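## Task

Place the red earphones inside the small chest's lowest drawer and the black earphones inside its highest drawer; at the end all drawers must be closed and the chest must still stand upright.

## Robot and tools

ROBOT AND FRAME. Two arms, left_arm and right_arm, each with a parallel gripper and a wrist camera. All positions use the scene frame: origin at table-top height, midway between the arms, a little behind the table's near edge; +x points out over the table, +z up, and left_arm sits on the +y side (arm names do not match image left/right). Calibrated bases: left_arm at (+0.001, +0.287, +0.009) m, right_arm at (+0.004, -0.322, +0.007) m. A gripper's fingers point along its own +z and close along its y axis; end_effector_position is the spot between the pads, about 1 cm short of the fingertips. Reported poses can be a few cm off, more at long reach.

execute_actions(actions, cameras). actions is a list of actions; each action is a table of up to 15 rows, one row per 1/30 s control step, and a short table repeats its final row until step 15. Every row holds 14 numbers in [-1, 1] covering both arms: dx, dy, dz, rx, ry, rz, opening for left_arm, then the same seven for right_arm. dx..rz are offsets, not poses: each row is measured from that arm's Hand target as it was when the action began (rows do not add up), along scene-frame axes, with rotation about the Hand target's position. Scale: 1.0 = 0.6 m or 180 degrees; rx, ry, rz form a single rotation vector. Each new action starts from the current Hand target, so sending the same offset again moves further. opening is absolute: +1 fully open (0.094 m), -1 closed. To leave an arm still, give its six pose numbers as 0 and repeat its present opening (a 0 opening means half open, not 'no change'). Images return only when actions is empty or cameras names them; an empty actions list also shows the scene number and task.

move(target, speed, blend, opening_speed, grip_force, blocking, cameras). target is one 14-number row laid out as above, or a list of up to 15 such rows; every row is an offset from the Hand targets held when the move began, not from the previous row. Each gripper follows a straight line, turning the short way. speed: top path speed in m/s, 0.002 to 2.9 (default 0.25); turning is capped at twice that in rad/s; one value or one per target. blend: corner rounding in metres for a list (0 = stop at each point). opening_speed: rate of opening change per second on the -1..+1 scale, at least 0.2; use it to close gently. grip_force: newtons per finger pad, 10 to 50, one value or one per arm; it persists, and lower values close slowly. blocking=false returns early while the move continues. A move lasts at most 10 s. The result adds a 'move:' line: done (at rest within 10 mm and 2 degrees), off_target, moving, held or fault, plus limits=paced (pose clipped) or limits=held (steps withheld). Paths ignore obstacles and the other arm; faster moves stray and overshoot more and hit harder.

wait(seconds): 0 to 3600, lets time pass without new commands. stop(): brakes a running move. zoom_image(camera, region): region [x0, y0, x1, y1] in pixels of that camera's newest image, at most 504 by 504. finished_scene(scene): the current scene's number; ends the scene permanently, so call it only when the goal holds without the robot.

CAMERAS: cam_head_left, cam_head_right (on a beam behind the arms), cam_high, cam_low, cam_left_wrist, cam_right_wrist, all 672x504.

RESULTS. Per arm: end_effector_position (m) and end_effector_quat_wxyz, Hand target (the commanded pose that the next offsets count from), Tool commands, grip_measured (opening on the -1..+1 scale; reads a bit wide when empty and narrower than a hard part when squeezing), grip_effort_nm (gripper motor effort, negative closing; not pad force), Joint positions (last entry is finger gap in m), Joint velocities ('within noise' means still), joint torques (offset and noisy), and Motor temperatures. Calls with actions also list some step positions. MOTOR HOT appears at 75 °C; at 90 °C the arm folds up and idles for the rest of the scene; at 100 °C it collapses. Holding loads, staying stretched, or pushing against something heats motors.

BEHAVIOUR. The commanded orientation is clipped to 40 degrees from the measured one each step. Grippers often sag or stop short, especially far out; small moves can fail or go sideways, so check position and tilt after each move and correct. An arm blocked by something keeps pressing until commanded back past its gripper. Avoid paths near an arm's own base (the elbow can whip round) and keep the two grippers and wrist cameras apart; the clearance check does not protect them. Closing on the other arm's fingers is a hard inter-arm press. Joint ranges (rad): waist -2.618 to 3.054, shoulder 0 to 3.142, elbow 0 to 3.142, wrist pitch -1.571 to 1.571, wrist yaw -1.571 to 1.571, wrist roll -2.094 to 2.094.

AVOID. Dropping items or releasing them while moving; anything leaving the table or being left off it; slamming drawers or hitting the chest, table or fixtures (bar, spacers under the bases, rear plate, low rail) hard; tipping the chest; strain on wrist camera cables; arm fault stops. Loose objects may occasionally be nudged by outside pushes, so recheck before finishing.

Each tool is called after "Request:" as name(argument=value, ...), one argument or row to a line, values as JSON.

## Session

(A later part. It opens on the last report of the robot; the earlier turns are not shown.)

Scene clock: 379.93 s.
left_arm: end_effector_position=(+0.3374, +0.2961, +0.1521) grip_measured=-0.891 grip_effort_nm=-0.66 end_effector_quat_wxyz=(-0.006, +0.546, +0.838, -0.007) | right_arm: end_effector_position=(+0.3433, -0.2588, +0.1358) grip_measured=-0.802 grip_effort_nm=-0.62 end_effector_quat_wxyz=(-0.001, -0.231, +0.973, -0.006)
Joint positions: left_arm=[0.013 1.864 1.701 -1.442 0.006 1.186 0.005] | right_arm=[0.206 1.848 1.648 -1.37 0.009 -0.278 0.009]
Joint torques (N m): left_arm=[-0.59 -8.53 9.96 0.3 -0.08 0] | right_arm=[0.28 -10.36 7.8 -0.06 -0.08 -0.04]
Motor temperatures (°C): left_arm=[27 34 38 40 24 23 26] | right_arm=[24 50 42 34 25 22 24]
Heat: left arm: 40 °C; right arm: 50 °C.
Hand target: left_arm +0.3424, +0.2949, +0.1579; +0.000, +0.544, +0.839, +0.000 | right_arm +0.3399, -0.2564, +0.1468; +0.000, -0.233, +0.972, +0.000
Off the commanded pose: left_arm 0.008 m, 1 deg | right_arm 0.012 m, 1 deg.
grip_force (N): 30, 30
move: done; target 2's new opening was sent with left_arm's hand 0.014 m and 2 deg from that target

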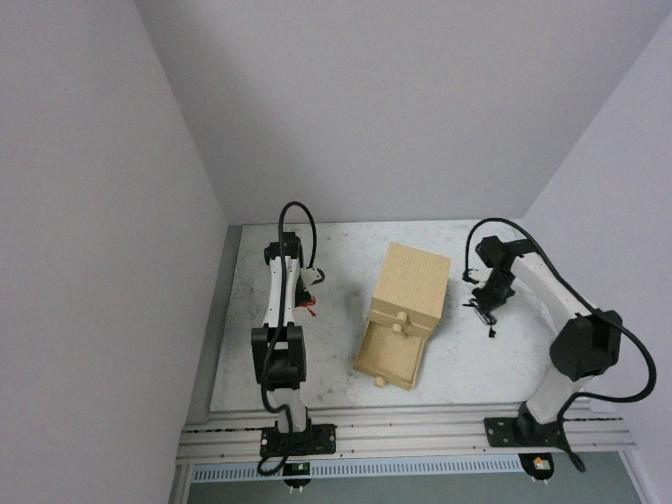

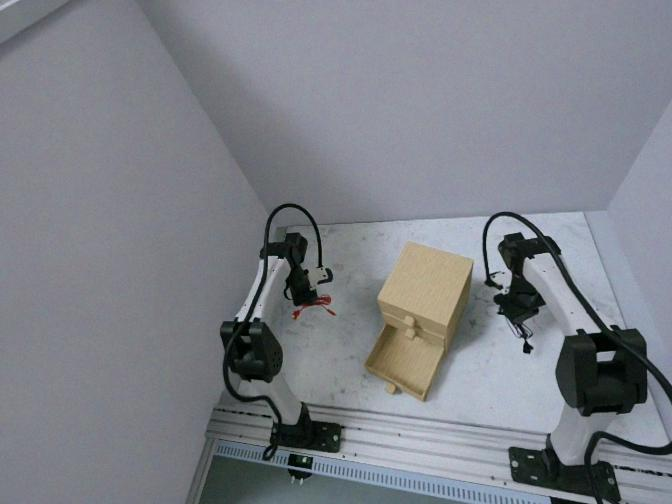

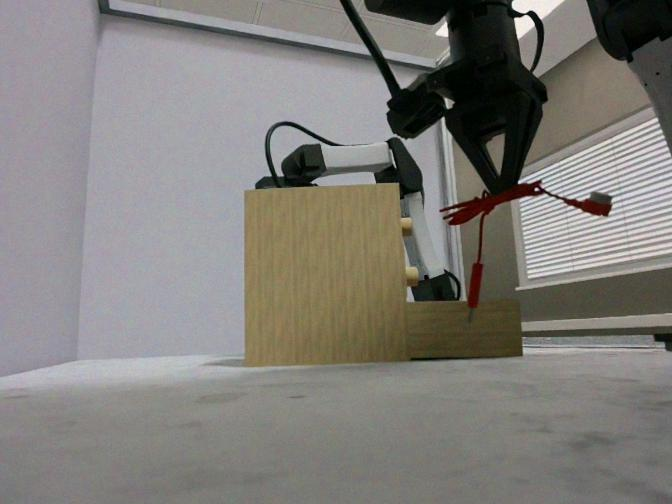

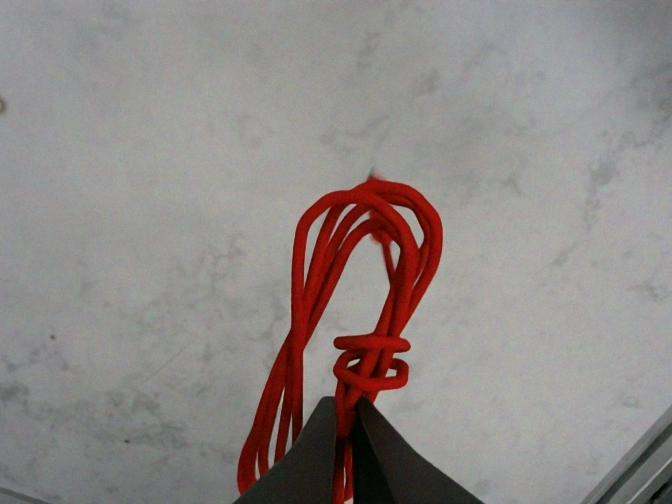

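Request:
move(
  target=[
    [-0.179,-0.258,0.053,0,0,-0.17,-1,0,0,0,0,0,0,-1],
    [-0.211,-0.455,0.003,0,0,-0.2667,-1,0,0,0,0,0,0,-1],
  ],
  speed=0.25,
  blend=[0.04,0],
  cameras=["cam_head_left","cam_head_right","cam_low","cam_left_wrist"],
)

Request:
zoom_image(
  camera="cam_head_right",
  region=[300, 220, 540, 420],
)

Scene clock: 393.70 s.
left_arm: end_effector_position=(+0.2112, +0.0306, +0.1608) grip_measured=-0.891 grip_effort_nm=-0.66 end_effector_quat_wxyz=(-0.006, +0.840, +0.542, +0.002) | right_arm: end_effector_position=(+0.3433, -0.2588, +0.1358) grip_measured=-0.802 grip_effort_nm=-0.63 end_effector_quat_wxyz=(-0.001, -0.231, +0.973, -0.006)
Joint positions: left_arm=[-0.89 1.83 1.702 -1.464 0.009 1.123 0.005] | right_arm=[0.206 1.848 1.648 -1.37 0.009 -0.278 0.009]
Joint torques (N m): left_arm=[-0.32 -6.15 9.94 0.51 0.03 0] | right_arm=[0.31 -10.35 7.79 -0.06 -0.09 -0.04]
Heat: left arm: 40 °C; right arm: 51 °C.
Hand target: left_arm +0.2158, +0.0218, +0.1596; +0.000, +0.839, +0.545, +0.000 | right_arm +0.3399, -0.2564, +0.1468; +0.000, -0.233, +0.972, +0.000
Off the commanded pose: left_arm 0.010 m, 1 deg | right_arm 0.012 m, 1 deg.
grip_force (N): 30, 30
move: done

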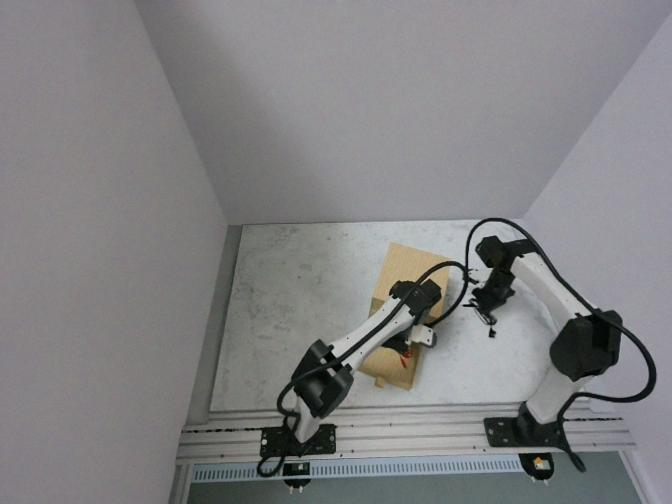

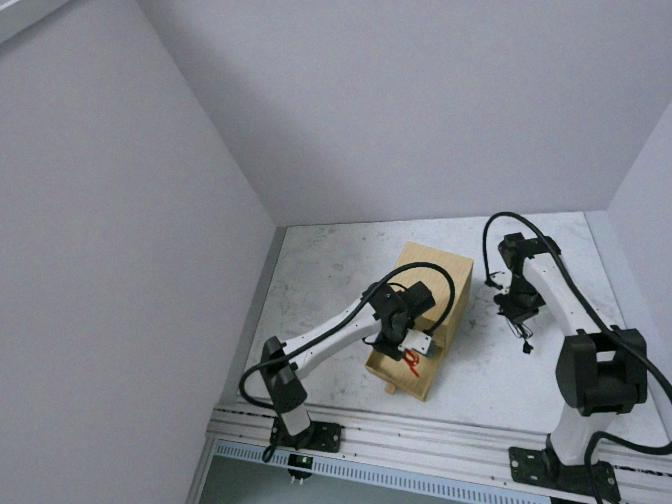

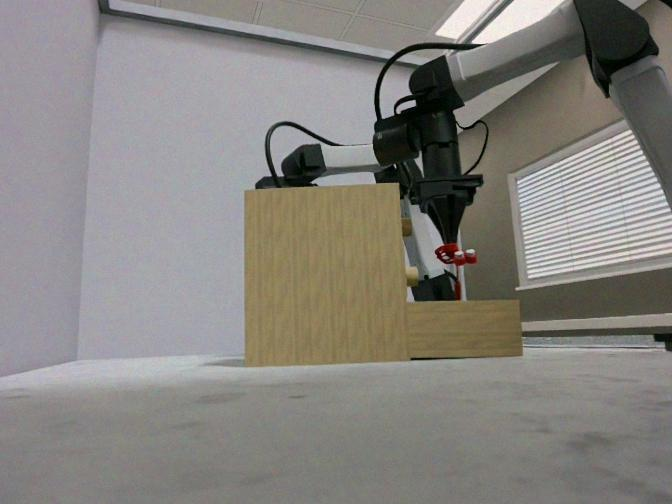

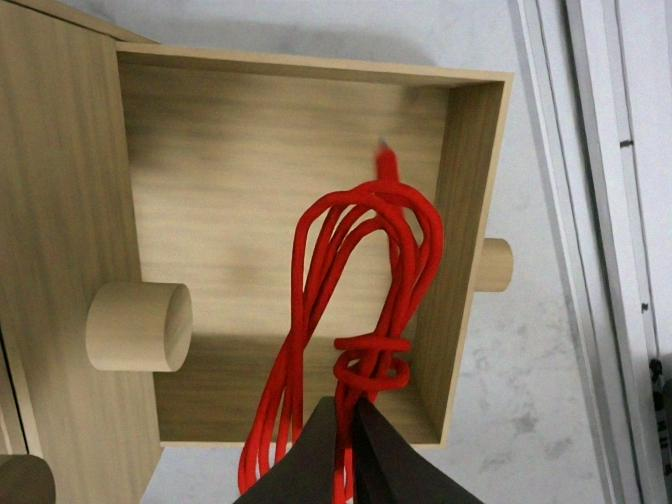

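Scaled by 2.100 from the camera's image (finer frame: 960x720).

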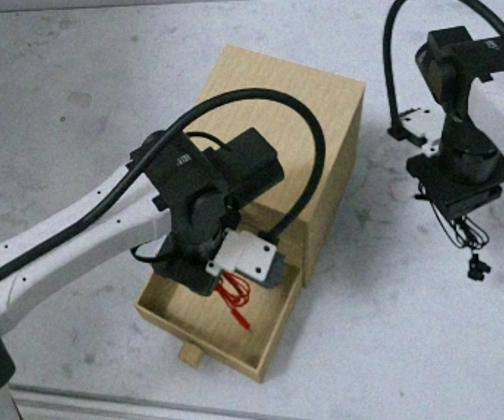

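Request:
move(
  target=[
    [0.013,-0.006,-0.19,0,0,0,-1,0,0,0,0,0,0,-1],
    [0.013,-0.006,-0.2,0,0,0,0.2,0,0,0,0,0,0,-1],
    [0.013,-0.006,0.0,0,0,0,0.2,0,0,0,0,0,0,-1],
  ],
  speed=[0.12,0.05,0.15],
  opening_speed=1.5,
  cameras=["cam_head_right","cam_low","cam_left_wrist"],
)

Scene clock: 410.00 s.
left_arm: end_effector_position=(+0.2166, +0.0192, +0.1622) grip_measured=+0.198 grip_effort_nm=0.10 end_effector_quat_wxyz=(+0.005, +0.837, +0.547, -0.004) | right_arm: end_effector_position=(+0.3433, -0.2588, +0.1358) grip_measured=-0.802 grip_effort_nm=-0.62 end_effector_quat_wxyz=(-0.001, -0.231, +0.973, -0.006)
Joint positions: left_arm=[-0.893 1.859 1.744 -1.456 0.023 1.109 0.056] | right_arm=[0.206 1.848 1.648 -1.37 0.009 -0.278 0.009]
Joint torques (N m): left_arm=[0.77 -6.27 9.91 0.38 -0.1 0.29] | right_arm=[0.32 -10.36 7.79 -0.07 -0.08 -0.05]
Heat: left arm: 40 °C; right arm: 52 °C.
Hand target: left_arm +0.2236, +0.0183, +0.1597; +0.000, +0.839, +0.545, +0.000 | right_arm +0.3399, -0.2564, +0.1468; +0.000, -0.233, +0.972, +0.000
Off the commanded pose: left_arm 0.008 m, 1 deg | right_arm 0.012 m, 1 deg.
grip_force (N): 30, 30
move: done; target 2's new opening was sent with left_arm's hand 0.041 m and 7 deg from that target

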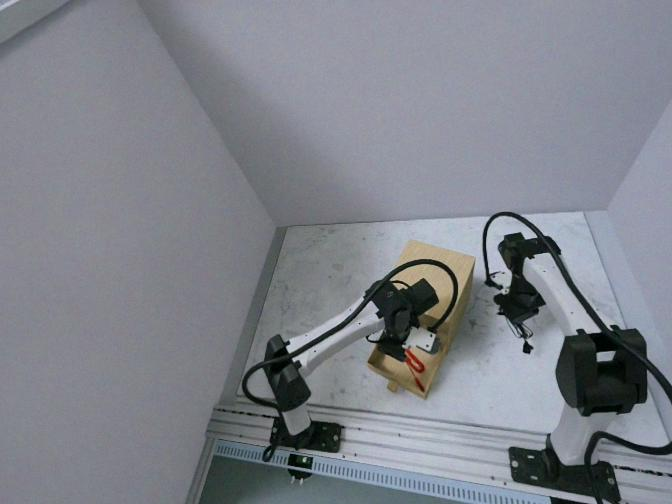

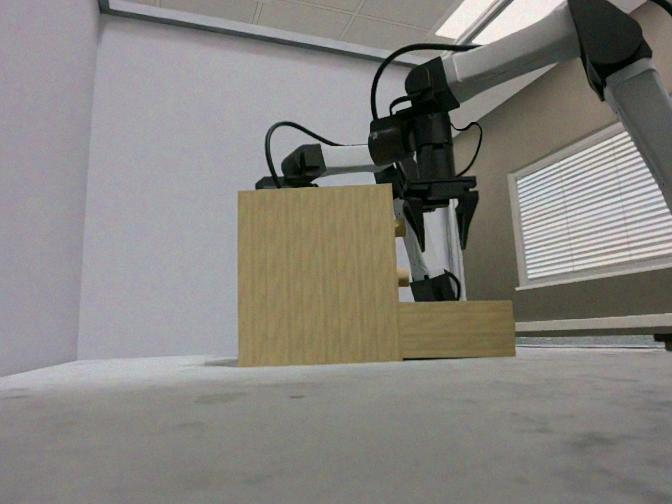

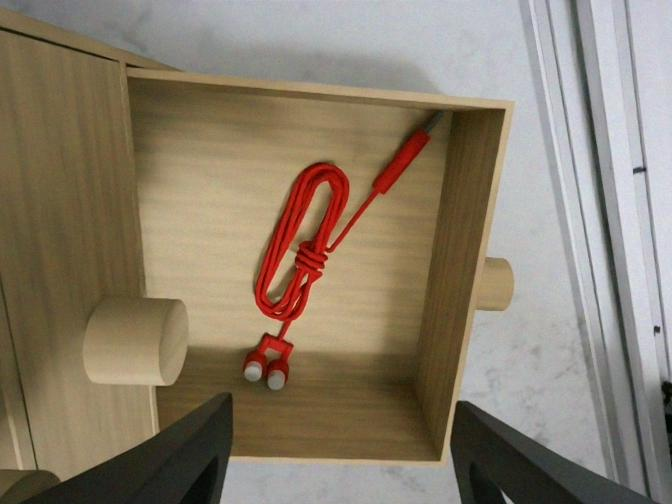

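Request:
move(
  target=[
    [-0.123,0.053,0.05,0,0,0,0.2,0,0,0,0,0,0,-1],
    [-0.173,0.071,-0.066,-0.3988,-0.1531,0.4314,0.7,0,0,0,0,0,0,-1],
  ],
  speed=[0.2,0.3],
  blend=[0.01,0],
  cameras=["cam_left_wrist","cam_head_left"],
)

Scene clock: 427.47 s.
left_arm: end_effector_position=(+0.1205, +0.0654, +0.1120) grip_measured=+0.697 grip_effort_nm=0.11 end_effector_quat_wxyz=(+0.555, +0.180, +0.804, -0.113) | right_arm: end_effector_position=(+0.3433, -0.2588, +0.1358) grip_measured=-0.802 grip_effort_nm=-0.63 end_effector_quat_wxyz=(-0.001, -0.231, +0.973, -0.006)
Joint positions: left_arm=[-1.753 1.066 0.35 -0.283 -1.11 -0.939 0.08] | right_arm=[0.206 1.848 1.648 -1.37 0.009 -0.278 0.009]
Joint torques (N m): left_arm=[-0.62 -0.83 9.95 1.46 -0.84 -0.09] | right_arm=[0.32 -10.35 7.83 -0.06 -0.08 -0.04]
Heat: left arm: 41 °C; right arm: 53 °C.
Hand target: left_arm +0.1198, +0.0609, +0.1201; +0.561, +0.170, +0.801, -0.119 | right_arm +0.3399, -0.2564, +0.1468; +0.000, -0.233, +0.972, +0.000
Off the commanded pose: left_arm 0.009 m, 2 deg | right_arm 0.012 m, 1 deg.
grip_force (N): 30, 30
move: done
Images, in order (width x height): cam_head_left 672x504, cam_left_wrist 672x504.

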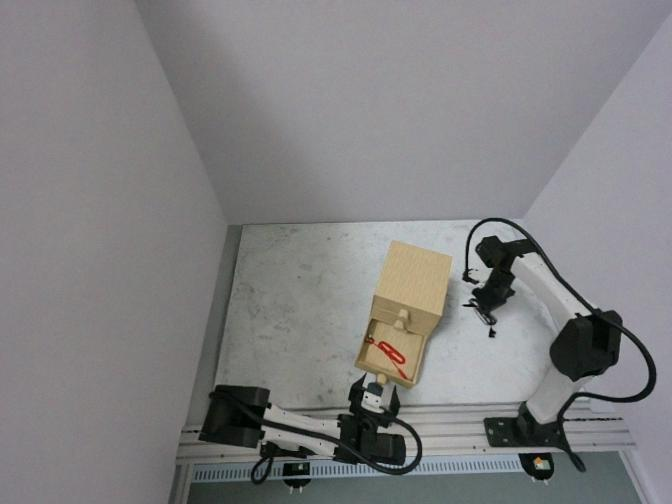

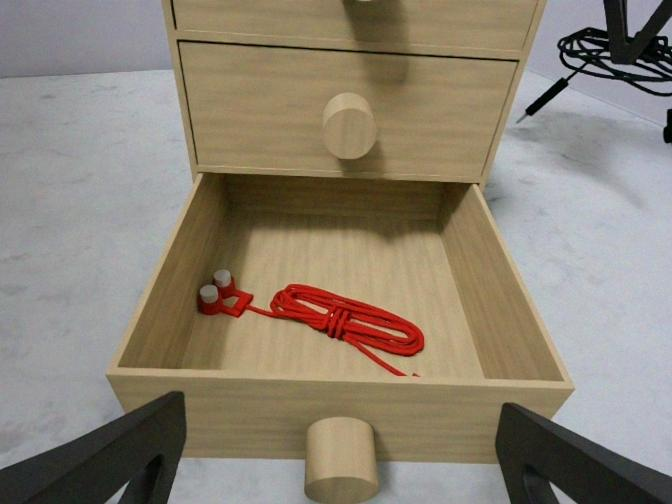

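Request:
move(
  target=[
    [0.01,-0.0045,-0.135,0,0,0,0.7,0,0,0,0,0,0,-1],
    [0.260,-0.1145,-0.135,0,0,0,0.7,0,0,0,0,0,0,-1],
  ],
  speed=[0.15,0.1],
  blend=[0.01,0],
  cameras=["cam_left_wrist","cam_head_left","cam_low"],
)

Scene clock: 461.07 s.
left_arm: end_effector_position=(+0.2704, -0.0001, +0.0369) grip_measured=+0.698 grip_effort_nm=0.11 end_effector_quat_wxyz=(+0.556, +0.168, +0.806, -0.111) | right_arm: end_effector_position=(+0.3433, -0.2588, +0.1358) grip_measured=-0.802 grip_effort_nm=-0.63 end_effector_quat_wxyz=(-0.001, -0.231, +0.973, -0.006)
Joint positions: left_arm=[-1.09 1.916 0.423 1.022 -0.61 -0.285 0.08] | right_arm=[0.206 1.848 1.648 -1.37 0.009 -0.278 0.009]
Joint torques (N m): left_arm=[0.7 -4.96 6.8 2.81 -0.11 0.26] | right_arm=[0.31 -10.37 7.82 -0.07 -0.08 -0.04]
Motor temperatures (°C): left_arm=[27 31 43 38 25 23 25] | right_arm=[24 55 44 32 25 22 24]
Heat: left arm: 43 °C; right arm: 55 °C.
Hand target: left_arm +0.2758, -0.0078, +0.0390; +0.561, +0.170, +0.802, -0.120 | right_arm +0.3399, -0.2564, +0.1468; +0.000, -0.233, +0.972, +0.000
Off the commanded pose: left_arm 0.010 m, 1 deg | right_arm 0.012 m, 1 deg.
grip_force (N): 30, 30
move: done
Images, in order (width x height): cam_head_left 672x504, cam_low 672x504, cam_left_wrist 672x504.

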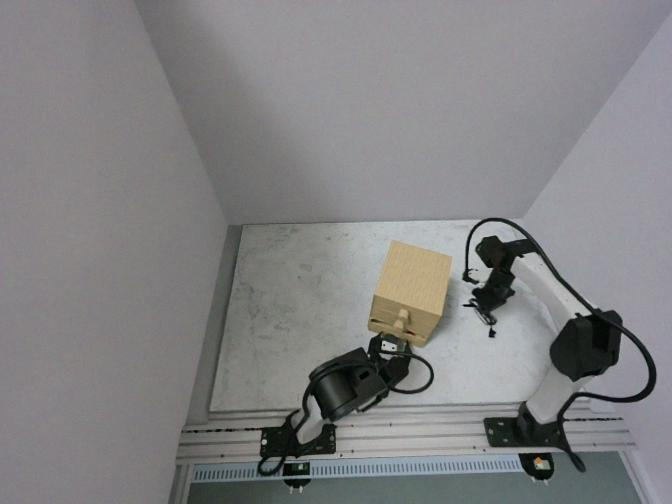

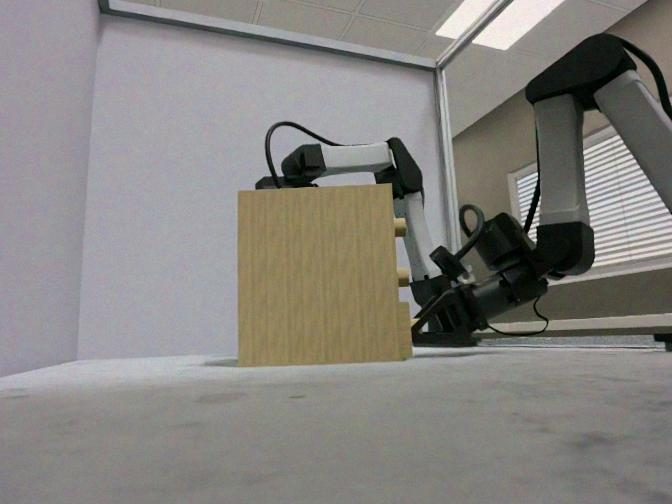

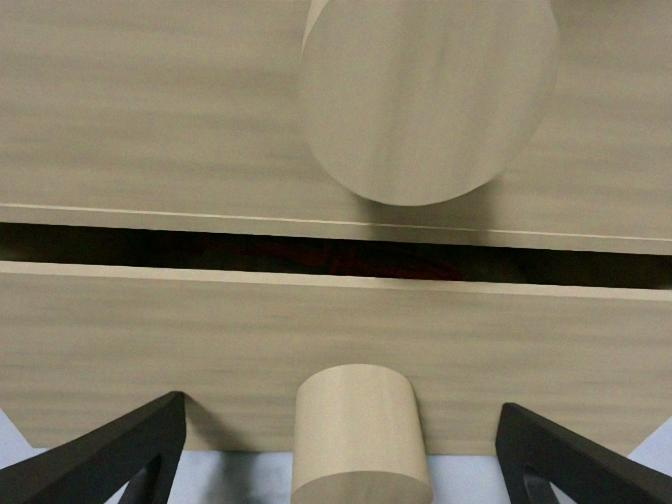

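Request:
move(
  target=[0.034,-0.0152,0,0,0,0,0.7,0,0,0,0,0,0,-1],
  speed=0.06,
  cameras=["cam_left_wrist","cam_low"],
)

Scene clock: 471.63 s.
left_arm: end_effector_position=(+0.2881, -0.0072, +0.0393) grip_measured=+0.698 grip_effort_nm=0.11 end_effector_quat_wxyz=(+0.561, +0.164, +0.804, -0.111) | right_arm: end_effector_position=(+0.3433, -0.2588, +0.1358) grip_measured=-0.802 grip_effort_nm=-0.63 end_effector_quat_wxyz=(-0.001, -0.231, +0.973, -0.006)
Joint positions: left_arm=[-1.049 1.95 0.481 1.022 -0.582 -0.261 0.08] | right_arm=[0.206 1.848 1.648 -1.37 0.009 -0.278 0.009]
Joint torques (N m): left_arm=[1.35 -4.98 8.17 2.61 0.08 0.3] | right_arm=[0.29 -10.36 7.8 -0.06 -0.08 -0.05]
Motor temperatures (°C): left_arm=[27 32 42 42 25 23 25] | right_arm=[24 55 44 32 25 22 24]
Heat: left arm: 42 °C; right arm: 55 °C.
Hand target: left_arm +0.2961, -0.0169, +0.0391; +0.561, +0.170, +0.802, -0.120 | right_arm +0.3399, -0.2564, +0.1468; +0.000, -0.233, +0.972, +0.000
Off the commanded pose: left_arm 0.013 m, 1 deg | right_arm 0.012 m, 1 deg.
grip_force (N): 30, 30
move: off_target (left_arm)
Images, in order (width x height): cam_low 672x504, cam_left_wrist 672x504.

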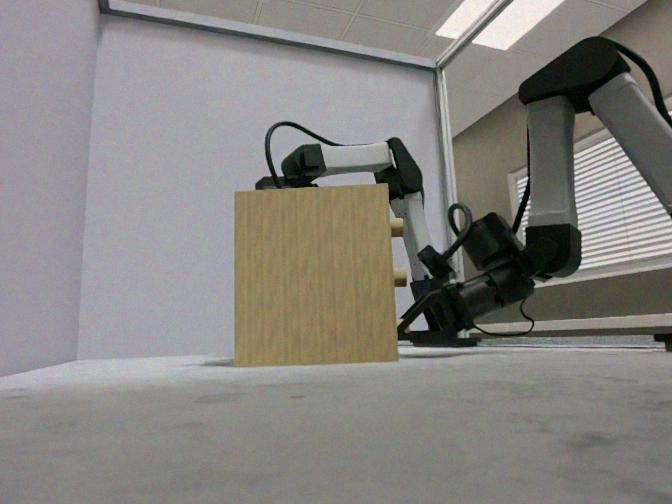

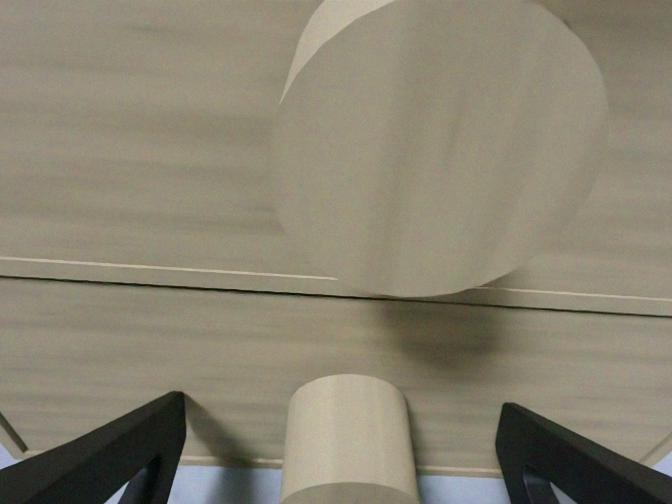

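Request:
move(
  target=[
    [-0.12,0.053,0.005,0,0,0,0.7,0,0,0,0,0,0,-1],
    [-0.133,0.058,0.243,0,0,0,0.7,0,0,0.05,0,0,0,-1],
  ],
  speed=0.22,
  blend=[0.01,0],
  cameras=["cam_left_wrist","cam_low","cam_right_wrist"],
)

Scene clock: 506.60 s.
left_arm: end_effector_position=(+0.2150, +0.0242, +0.1753) grip_measured=+0.698 grip_effort_nm=0.10 end_effector_quat_wxyz=(+0.559, +0.179, +0.803, -0.108) | right_arm: end_effector_position=(+0.3468, -0.2579, +0.1720) grip_measured=-0.802 grip_effort_nm=-0.63 end_effector_quat_wxyz=(+0.014, -0.231, +0.973, -0.006)
Joint positions: left_arm=[-1.254 1.136 0.537 0.073 -0.75 -0.357 0.08] | right_arm=[0.206 1.848 1.792 -1.483 0.008 -0.278 0.009]
Joint torques (N m): left_arm=[-0.08 -2.52 11.37 2.33 -0.31 -0.06] | right_arm=[0.28 -8.95 7.75 -0.11 -0.08 -0.04]
Motor temperatures (°C): left_arm=[27 32 40 46 24 23 25] | right_arm=[24 56 44 31 25 22 24]
Heat: left arm: 46 °C; right arm: 56 °C.
Hand target: left_arm +0.2164, +0.0179, +0.1848; +0.561, +0.170, +0.802, -0.119 | right_arm +0.3400, -0.2563, +0.1769; +0.000, -0.233, +0.972, +0.000
Off the commanded pose: left_arm 0.012 m, 2 deg | right_arm 0.009 m, 2 deg.
grip_force (N): 30, 30
move: off_target (left_arm)
Images, in order (width x height): cam_low 672x504, cam_left_wrist 672x504, cam_right_wrist 672x504.

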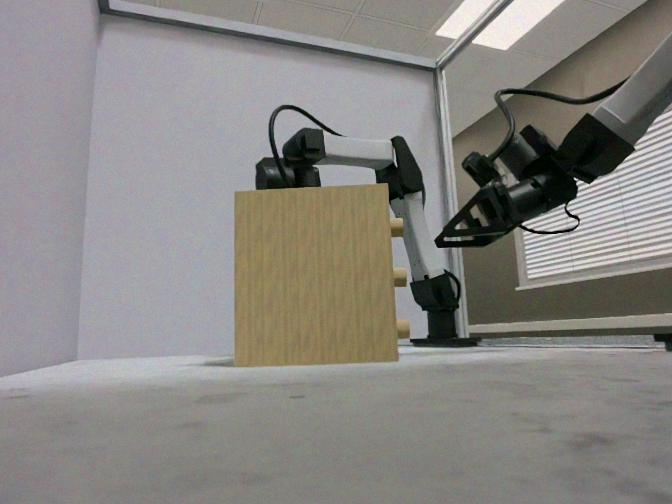

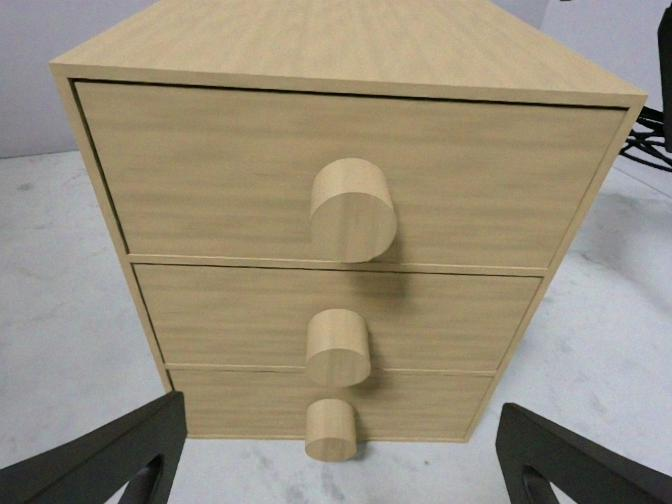

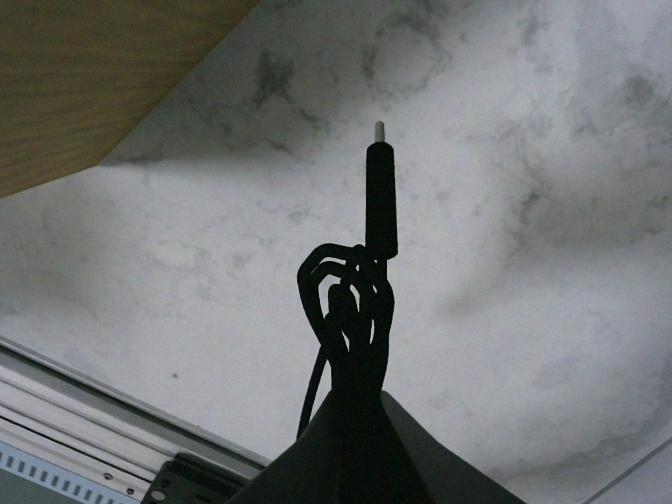

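Request:
move(
  target=[
    [0.115,-0.0575,0.008,0,0,0,0.7,-0.1,0.03,0.1,0,0,0.1,-1],
    [0.115,-0.0575,0.008,0,0,0,-0.55,-0.1,0.03,0.1,0,0,0.1,-1],
    [-0.083,0.0305,0.008,0,0,0,-0.55,-0.2,0.143,0.188,0,0,0.2167,-1],
  ],
  speed=[0.15,0.1,0.12],
  grip_force=[50, 30],
  opening_speed=2,
  cameras=["all"],
)

Request:
zoom_image(
  camera="cam_head_right",
  region=[320, 220, 560, 420],
)

Scene clock: 523.23 s.
left_arm: end_effector_position=(+0.1692, +0.0379, +0.1822) grip_measured=-0.430 grip_effort_nm=-1.04 end_effector_quat_wxyz=(+0.553, +0.174, +0.808, -0.107) | right_arm: end_effector_position=(+0.2376, -0.1623, +0.2895) grip_measured=-0.802 grip_effort_nm=-0.62 end_effector_quat_wxyz=(+0.209, -0.526, +0.824, +0.003)
Joint positions: left_arm=[-1.463 1.024 0.561 -0.216 -0.922 -0.56 0.027] | right_arm=[0.622 1.372 1.706 -1.48 0.007 -0.533 0.009]
Joint torques (N m): left_arm=[-1.2 -3.85 8.58 2.34 -0.58 0.17] | right_arm=[0.59 -5.71 6.17 0.51 -0.05 -0.1]
Heat: left arm: 45 °C; right arm: 53 °C.
Hand target: left_arm +0.1666, +0.0362, +0.1897; +0.561, +0.170, +0.801, -0.120 | right_arm +0.2200, -0.1705, +0.2896; +0.000, -0.545, +0.839, +0.000
Off the commanded pose: left_arm 0.008 m, 2 deg | right_arm 0.019 m, 24 deg.
joint sent to its limit (right arm) — joint 4 (wrist pitch), lower limit. The joint targets are off in orientation, not in position.
grip_force (N): 50, 30
move: off_target (right_arm); target 2's new opening was sent with left_arm's hand 0.014 m and 1 deg from that target

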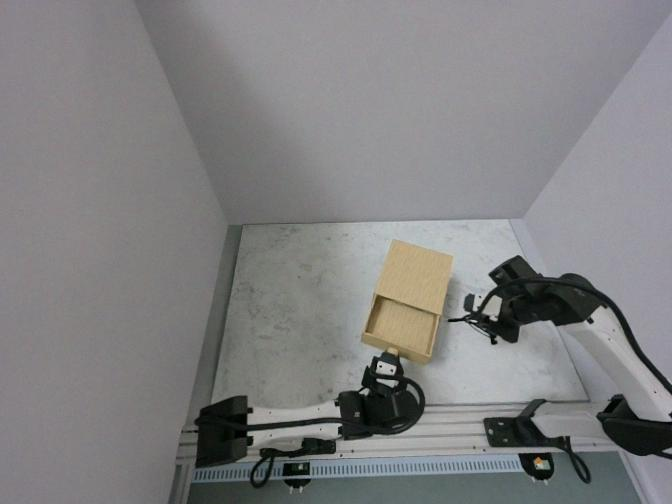

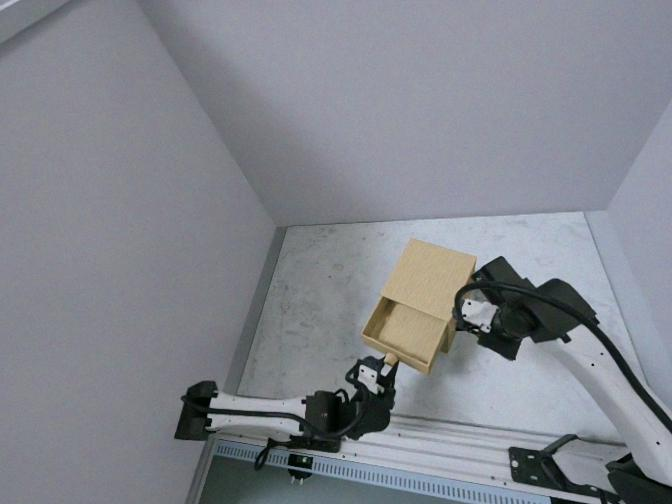

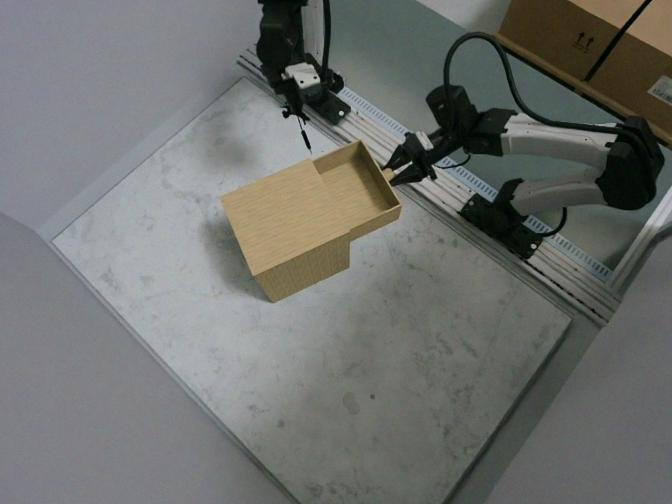

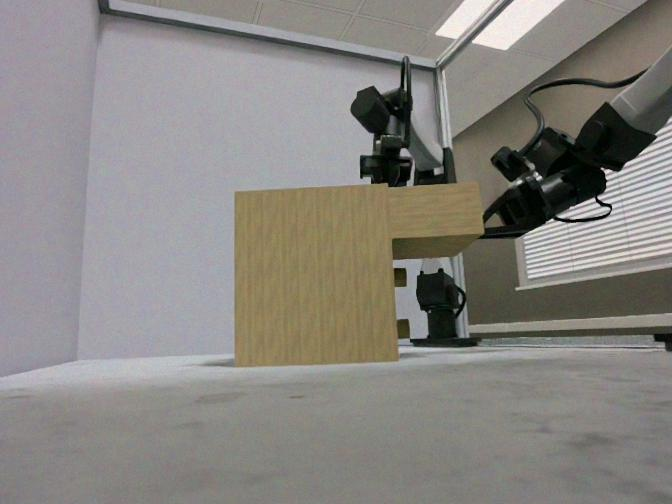

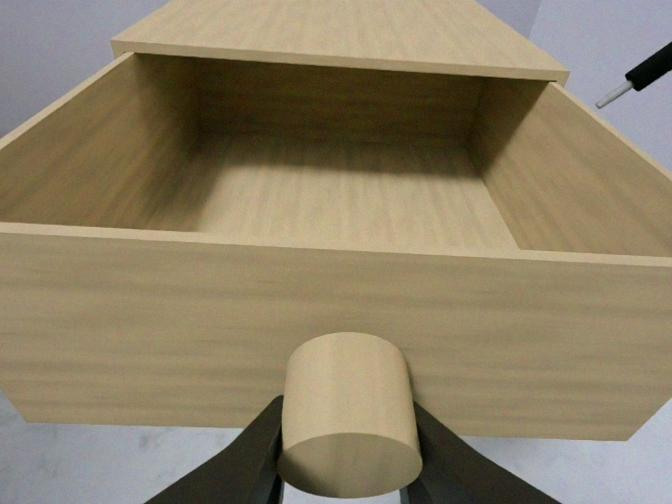

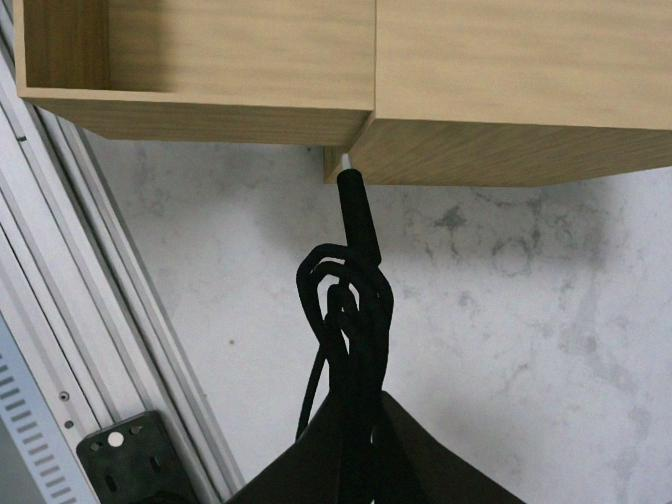

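Scaled by 2.100 from the camera's image (finer frame: 960x720).

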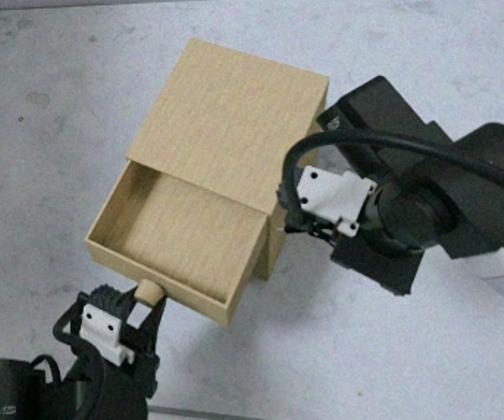

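Request:
move(
  target=[
    [0,0,0,0,0,0,-0.55,0,0.05,0.075,0,0,0,-1],
    [0,0,0,0,0,0,-0.55,0.013,0.264,0.05,0,0,0,-1],
  ],
  speed=0.2,
  blend=[0.02,0],
  cameras=["cam_head_left","cam_head_right","cam_high","cam_left_wrist","cam_right_wrist"],
)

Request:
zoom_image(
  camera="cam_head_right",
  region=[320, 220, 560, 420],
)

Scene clock: 538.10 s.
left_arm: end_effector_position=(+0.1691, +0.0379, +0.1821) grip_measured=-0.430 grip_effort_nm=-1.04 end_effector_quat_wxyz=(+0.553, +0.174, +0.808, -0.107) | right_arm: end_effector_position=(+0.2371, -0.0033, +0.3246) grip_measured=-0.802 grip_effort_nm=-0.63 end_effector_quat_wxyz=(+0.250, -0.530, +0.806, +0.085)
Joint positions: left_arm=[-1.463 1.024 0.561 -0.216 -0.922 -0.56 0.027] | right_arm=[0.967 1.767 2.211 -1.478 0.02 -0.221 0.009]
Joint torques (N m): left_arm=[-1.2 -3.88 8.58 2.33 -0.57 0.18] | right_arm=[0.18 -7.23 7.28 0.74 -0.07 0.1]
Motor temperatures (°C): left_arm=[27 31 43 44 25 23 27] | right_arm=[24 49 45 31 25 22 24]
Heat: left arm: 44 °C; right arm: 49 °C.
Hand target: left_arm +0.1666, +0.0362, +0.1897; +0.561, +0.170, +0.801, -0.120 | right_arm +0.2277, -0.0121, +0.3196; +0.000, -0.545, +0.839, +0.000
Off the commanded pose: left_arm 0.008 m, 2 deg | right_arm 0.014 m, 31 deg.
joint sent to its limit (right arm) — joint 4 (wrist pitch), lower limit. The joint targets are off in orientation, not in position.
grip_force (N): 50, 30
move: off_target (right_arm)

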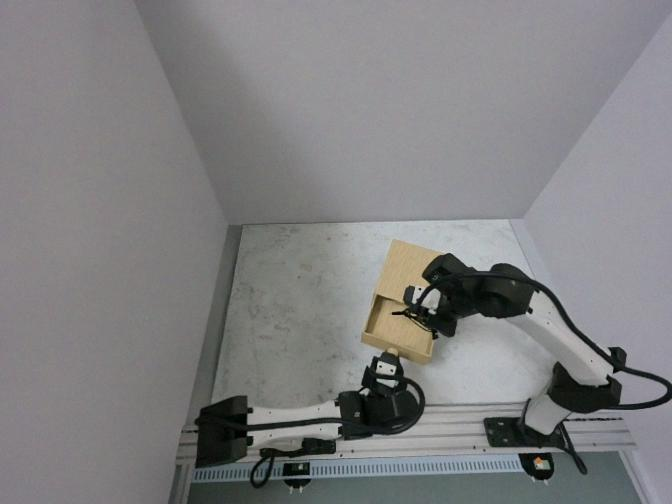

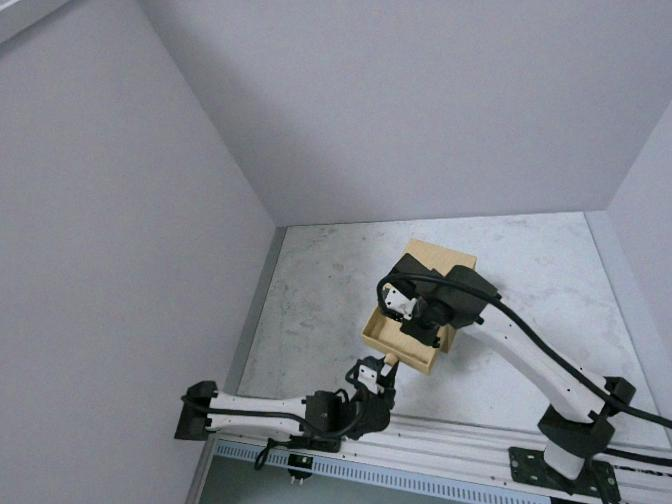

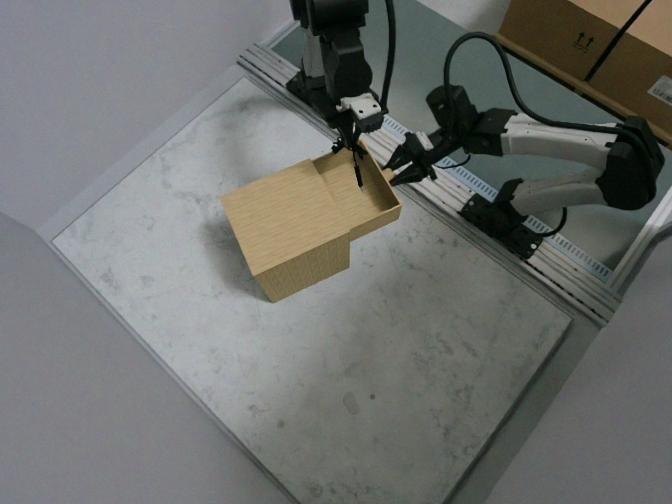

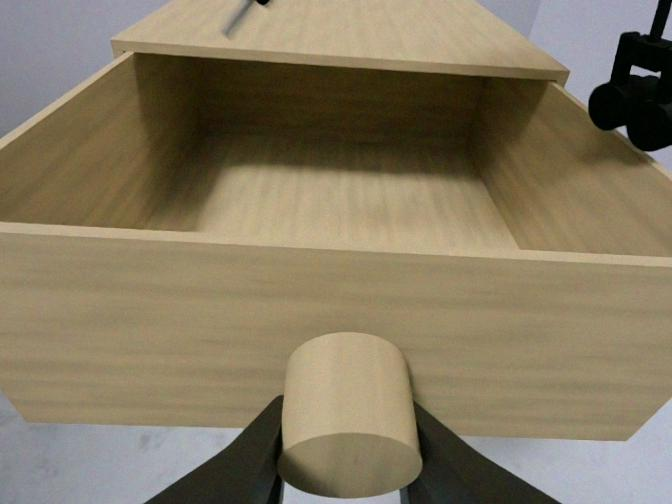

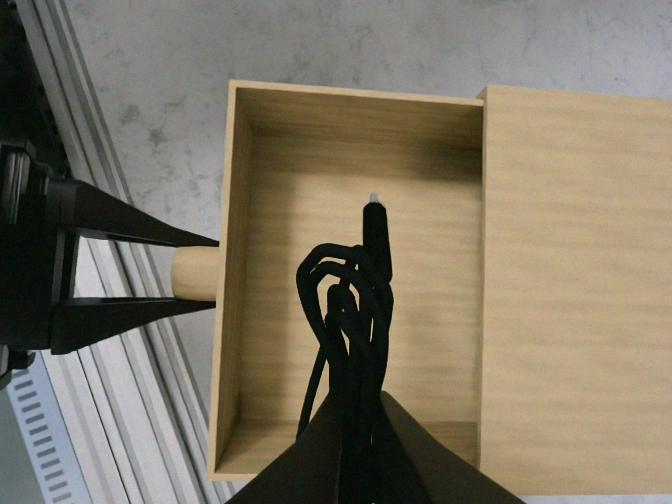

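Scaled by 2.100 from the camera's image (finer frame: 960x720).

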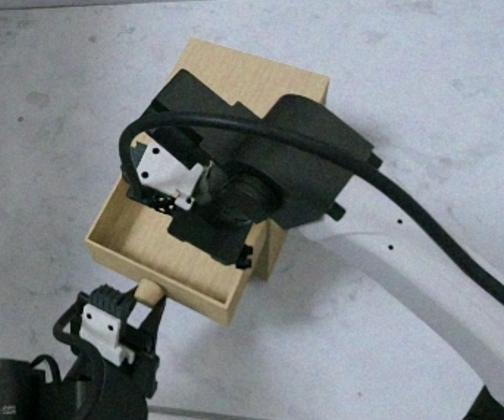

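Request:
move(
  target=[
    [0,0,0,0,0,0,-0.55,0.027,0.07,0,0,0,0,-1],
    [0,0,0,0,0,0,-0.55,0.027,0.07,-0.1,0,0,0,-1],
  ],
  speed=0.15,
  blend=[0.01,0],
  cameras=["cam_high","cam_left_wrist","cam_right_wrist"],
)

Scene clock: 553.43 s.
left_arm: end_effector_position=(+0.1691, +0.0379, +0.1821) grip_measured=-0.430 grip_effort_nm=-1.04 end_effector_quat_wxyz=(+0.553, +0.174, +0.808, -0.107) | right_arm: end_effector_position=(+0.2574, +0.0411, +0.2762) grip_measured=-0.802 grip_effort_nm=-0.63 end_effector_quat_wxyz=(+0.204, -0.534, +0.817, +0.074)
Joint positions: left_arm=[-1.463 1.024 0.561 -0.216 -0.922 -0.56 0.027] | right_arm=[0.987 1.985 2.333 -1.478 0.018 -0.192 0.009]
Joint torques (N m): left_arm=[-1.2 -3.86 8.58 2.33 -0.57 0.18] | right_arm=[0.51 -9.51 4.48 0.53 -0.08 0.1]
Heat: left arm: 44 °C; right arm: 46 °C.
Hand target: left_arm +0.1666, +0.0362, +0.1897; +0.561, +0.170, +0.802, -0.120 | right_arm +0.2441, +0.0299, +0.2597; +0.000, -0.545, +0.839, +0.000
Off the commanded pose: left_arm 0.008 m, 2 deg | right_arm 0.024 m, 25 deg.
joint sent to its limit (right arm) — joint 4 (wrist pitch), lower limit. The joint targets are off in orientation, not in position.
grip_force (N): 50, 30
move: off_target (right_arm)

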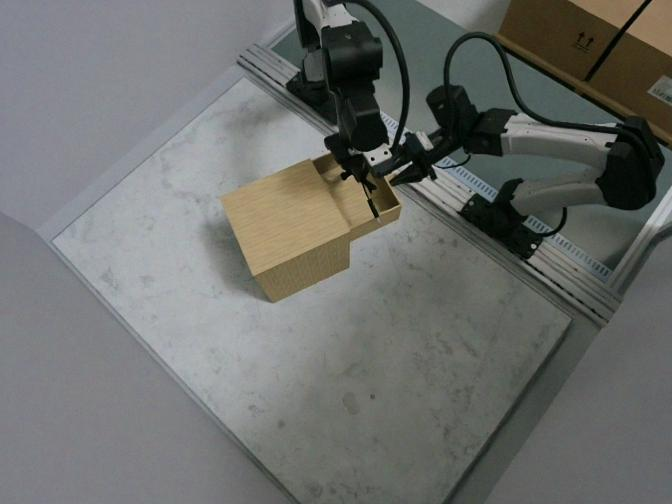

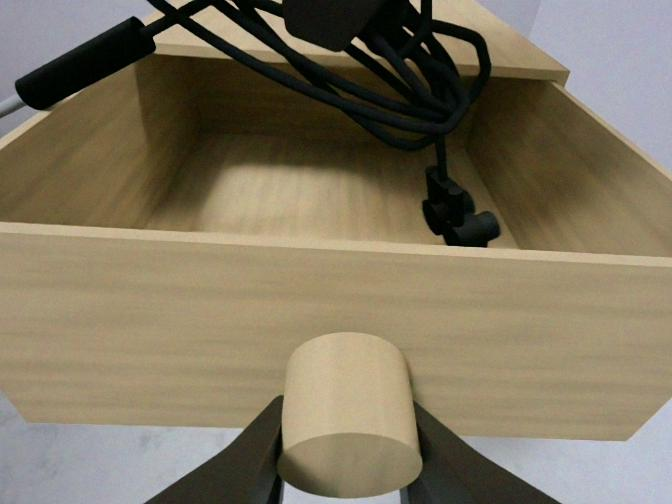

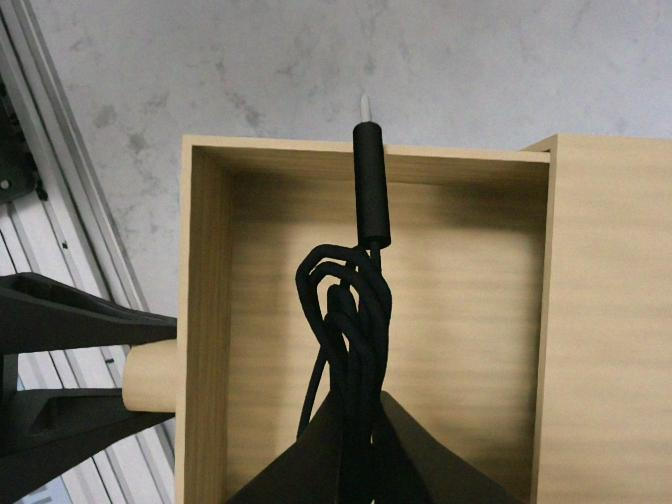

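Request:
move(
  target=[
    [0,0,0,0,0,0,-0.55,-0.017,-0.04,0,0,0,0,-1],
    [0,0,0,0,0,0,-0.55,-0.017,-0.04,-0.105,0,0,0,-1],
  ],
  speed=0.12,
  blend=[0.005,0],
  cameras=["cam_high","cam_left_wrist","cam_right_wrist"],
)

Scene clock: 565.27 s.
left_arm: end_effector_position=(+0.1691, +0.0379, +0.1821) grip_measured=-0.430 grip_effort_nm=-1.04 end_effector_quat_wxyz=(+0.553, +0.174, +0.808, -0.107) | right_arm: end_effector_position=(+0.2432, +0.0226, +0.2100) grip_measured=-0.803 grip_effort_nm=-0.62 end_effector_quat_wxyz=(+0.104, -0.545, +0.831, +0.037)
Joint positions: left_arm=[-1.463 1.024 0.561 -0.217 -0.922 -0.56 0.027] | right_arm=[0.987 1.996 2.129 -1.48 0.011 -0.192 0.009]
Joint torques (N m): left_arm=[-1.21 -3.88 8.58 2.33 -0.57 0.18] | right_arm=[-0.64 -9.59 4.55 0.06 -0.07 -0.01]
Heat: left arm: 44 °C; right arm: 47 °C.
Hand target: left_arm +0.1666, +0.0362, +0.1897; +0.561, +0.170, +0.801, -0.120 | right_arm +0.2338, +0.0058, +0.1967; +0.000, -0.545, +0.839, +0.000
Off the commanded pose: left_arm 0.008 m, 2 deg | right_arm 0.023 m, 13 deg.
joint sent to its limit (right arm) — joint 4 (wrist pitch), lower limit. The joint targets are off in orientation, not in position.
grip_force (N): 50, 30
move: off_target (right_arm)

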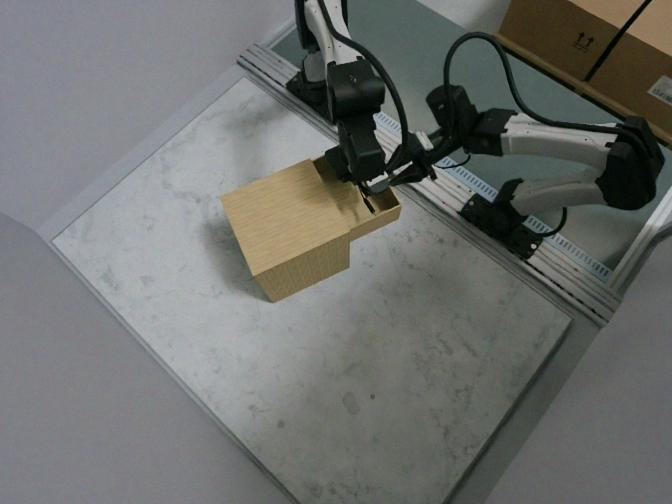

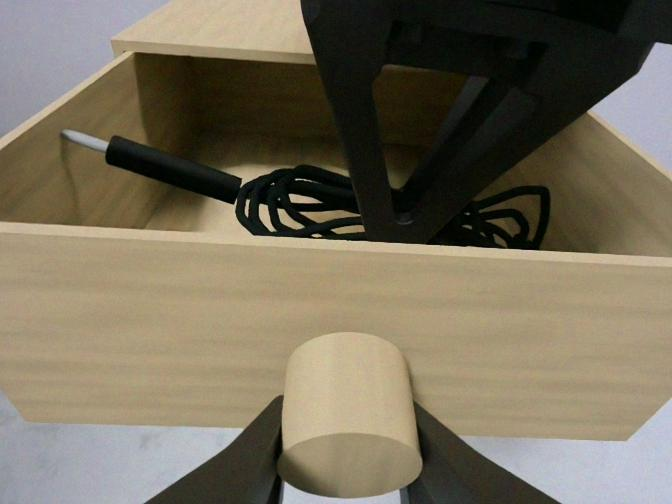

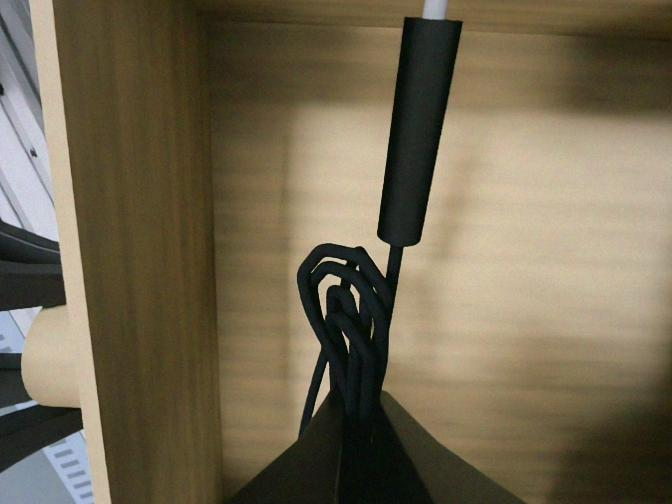

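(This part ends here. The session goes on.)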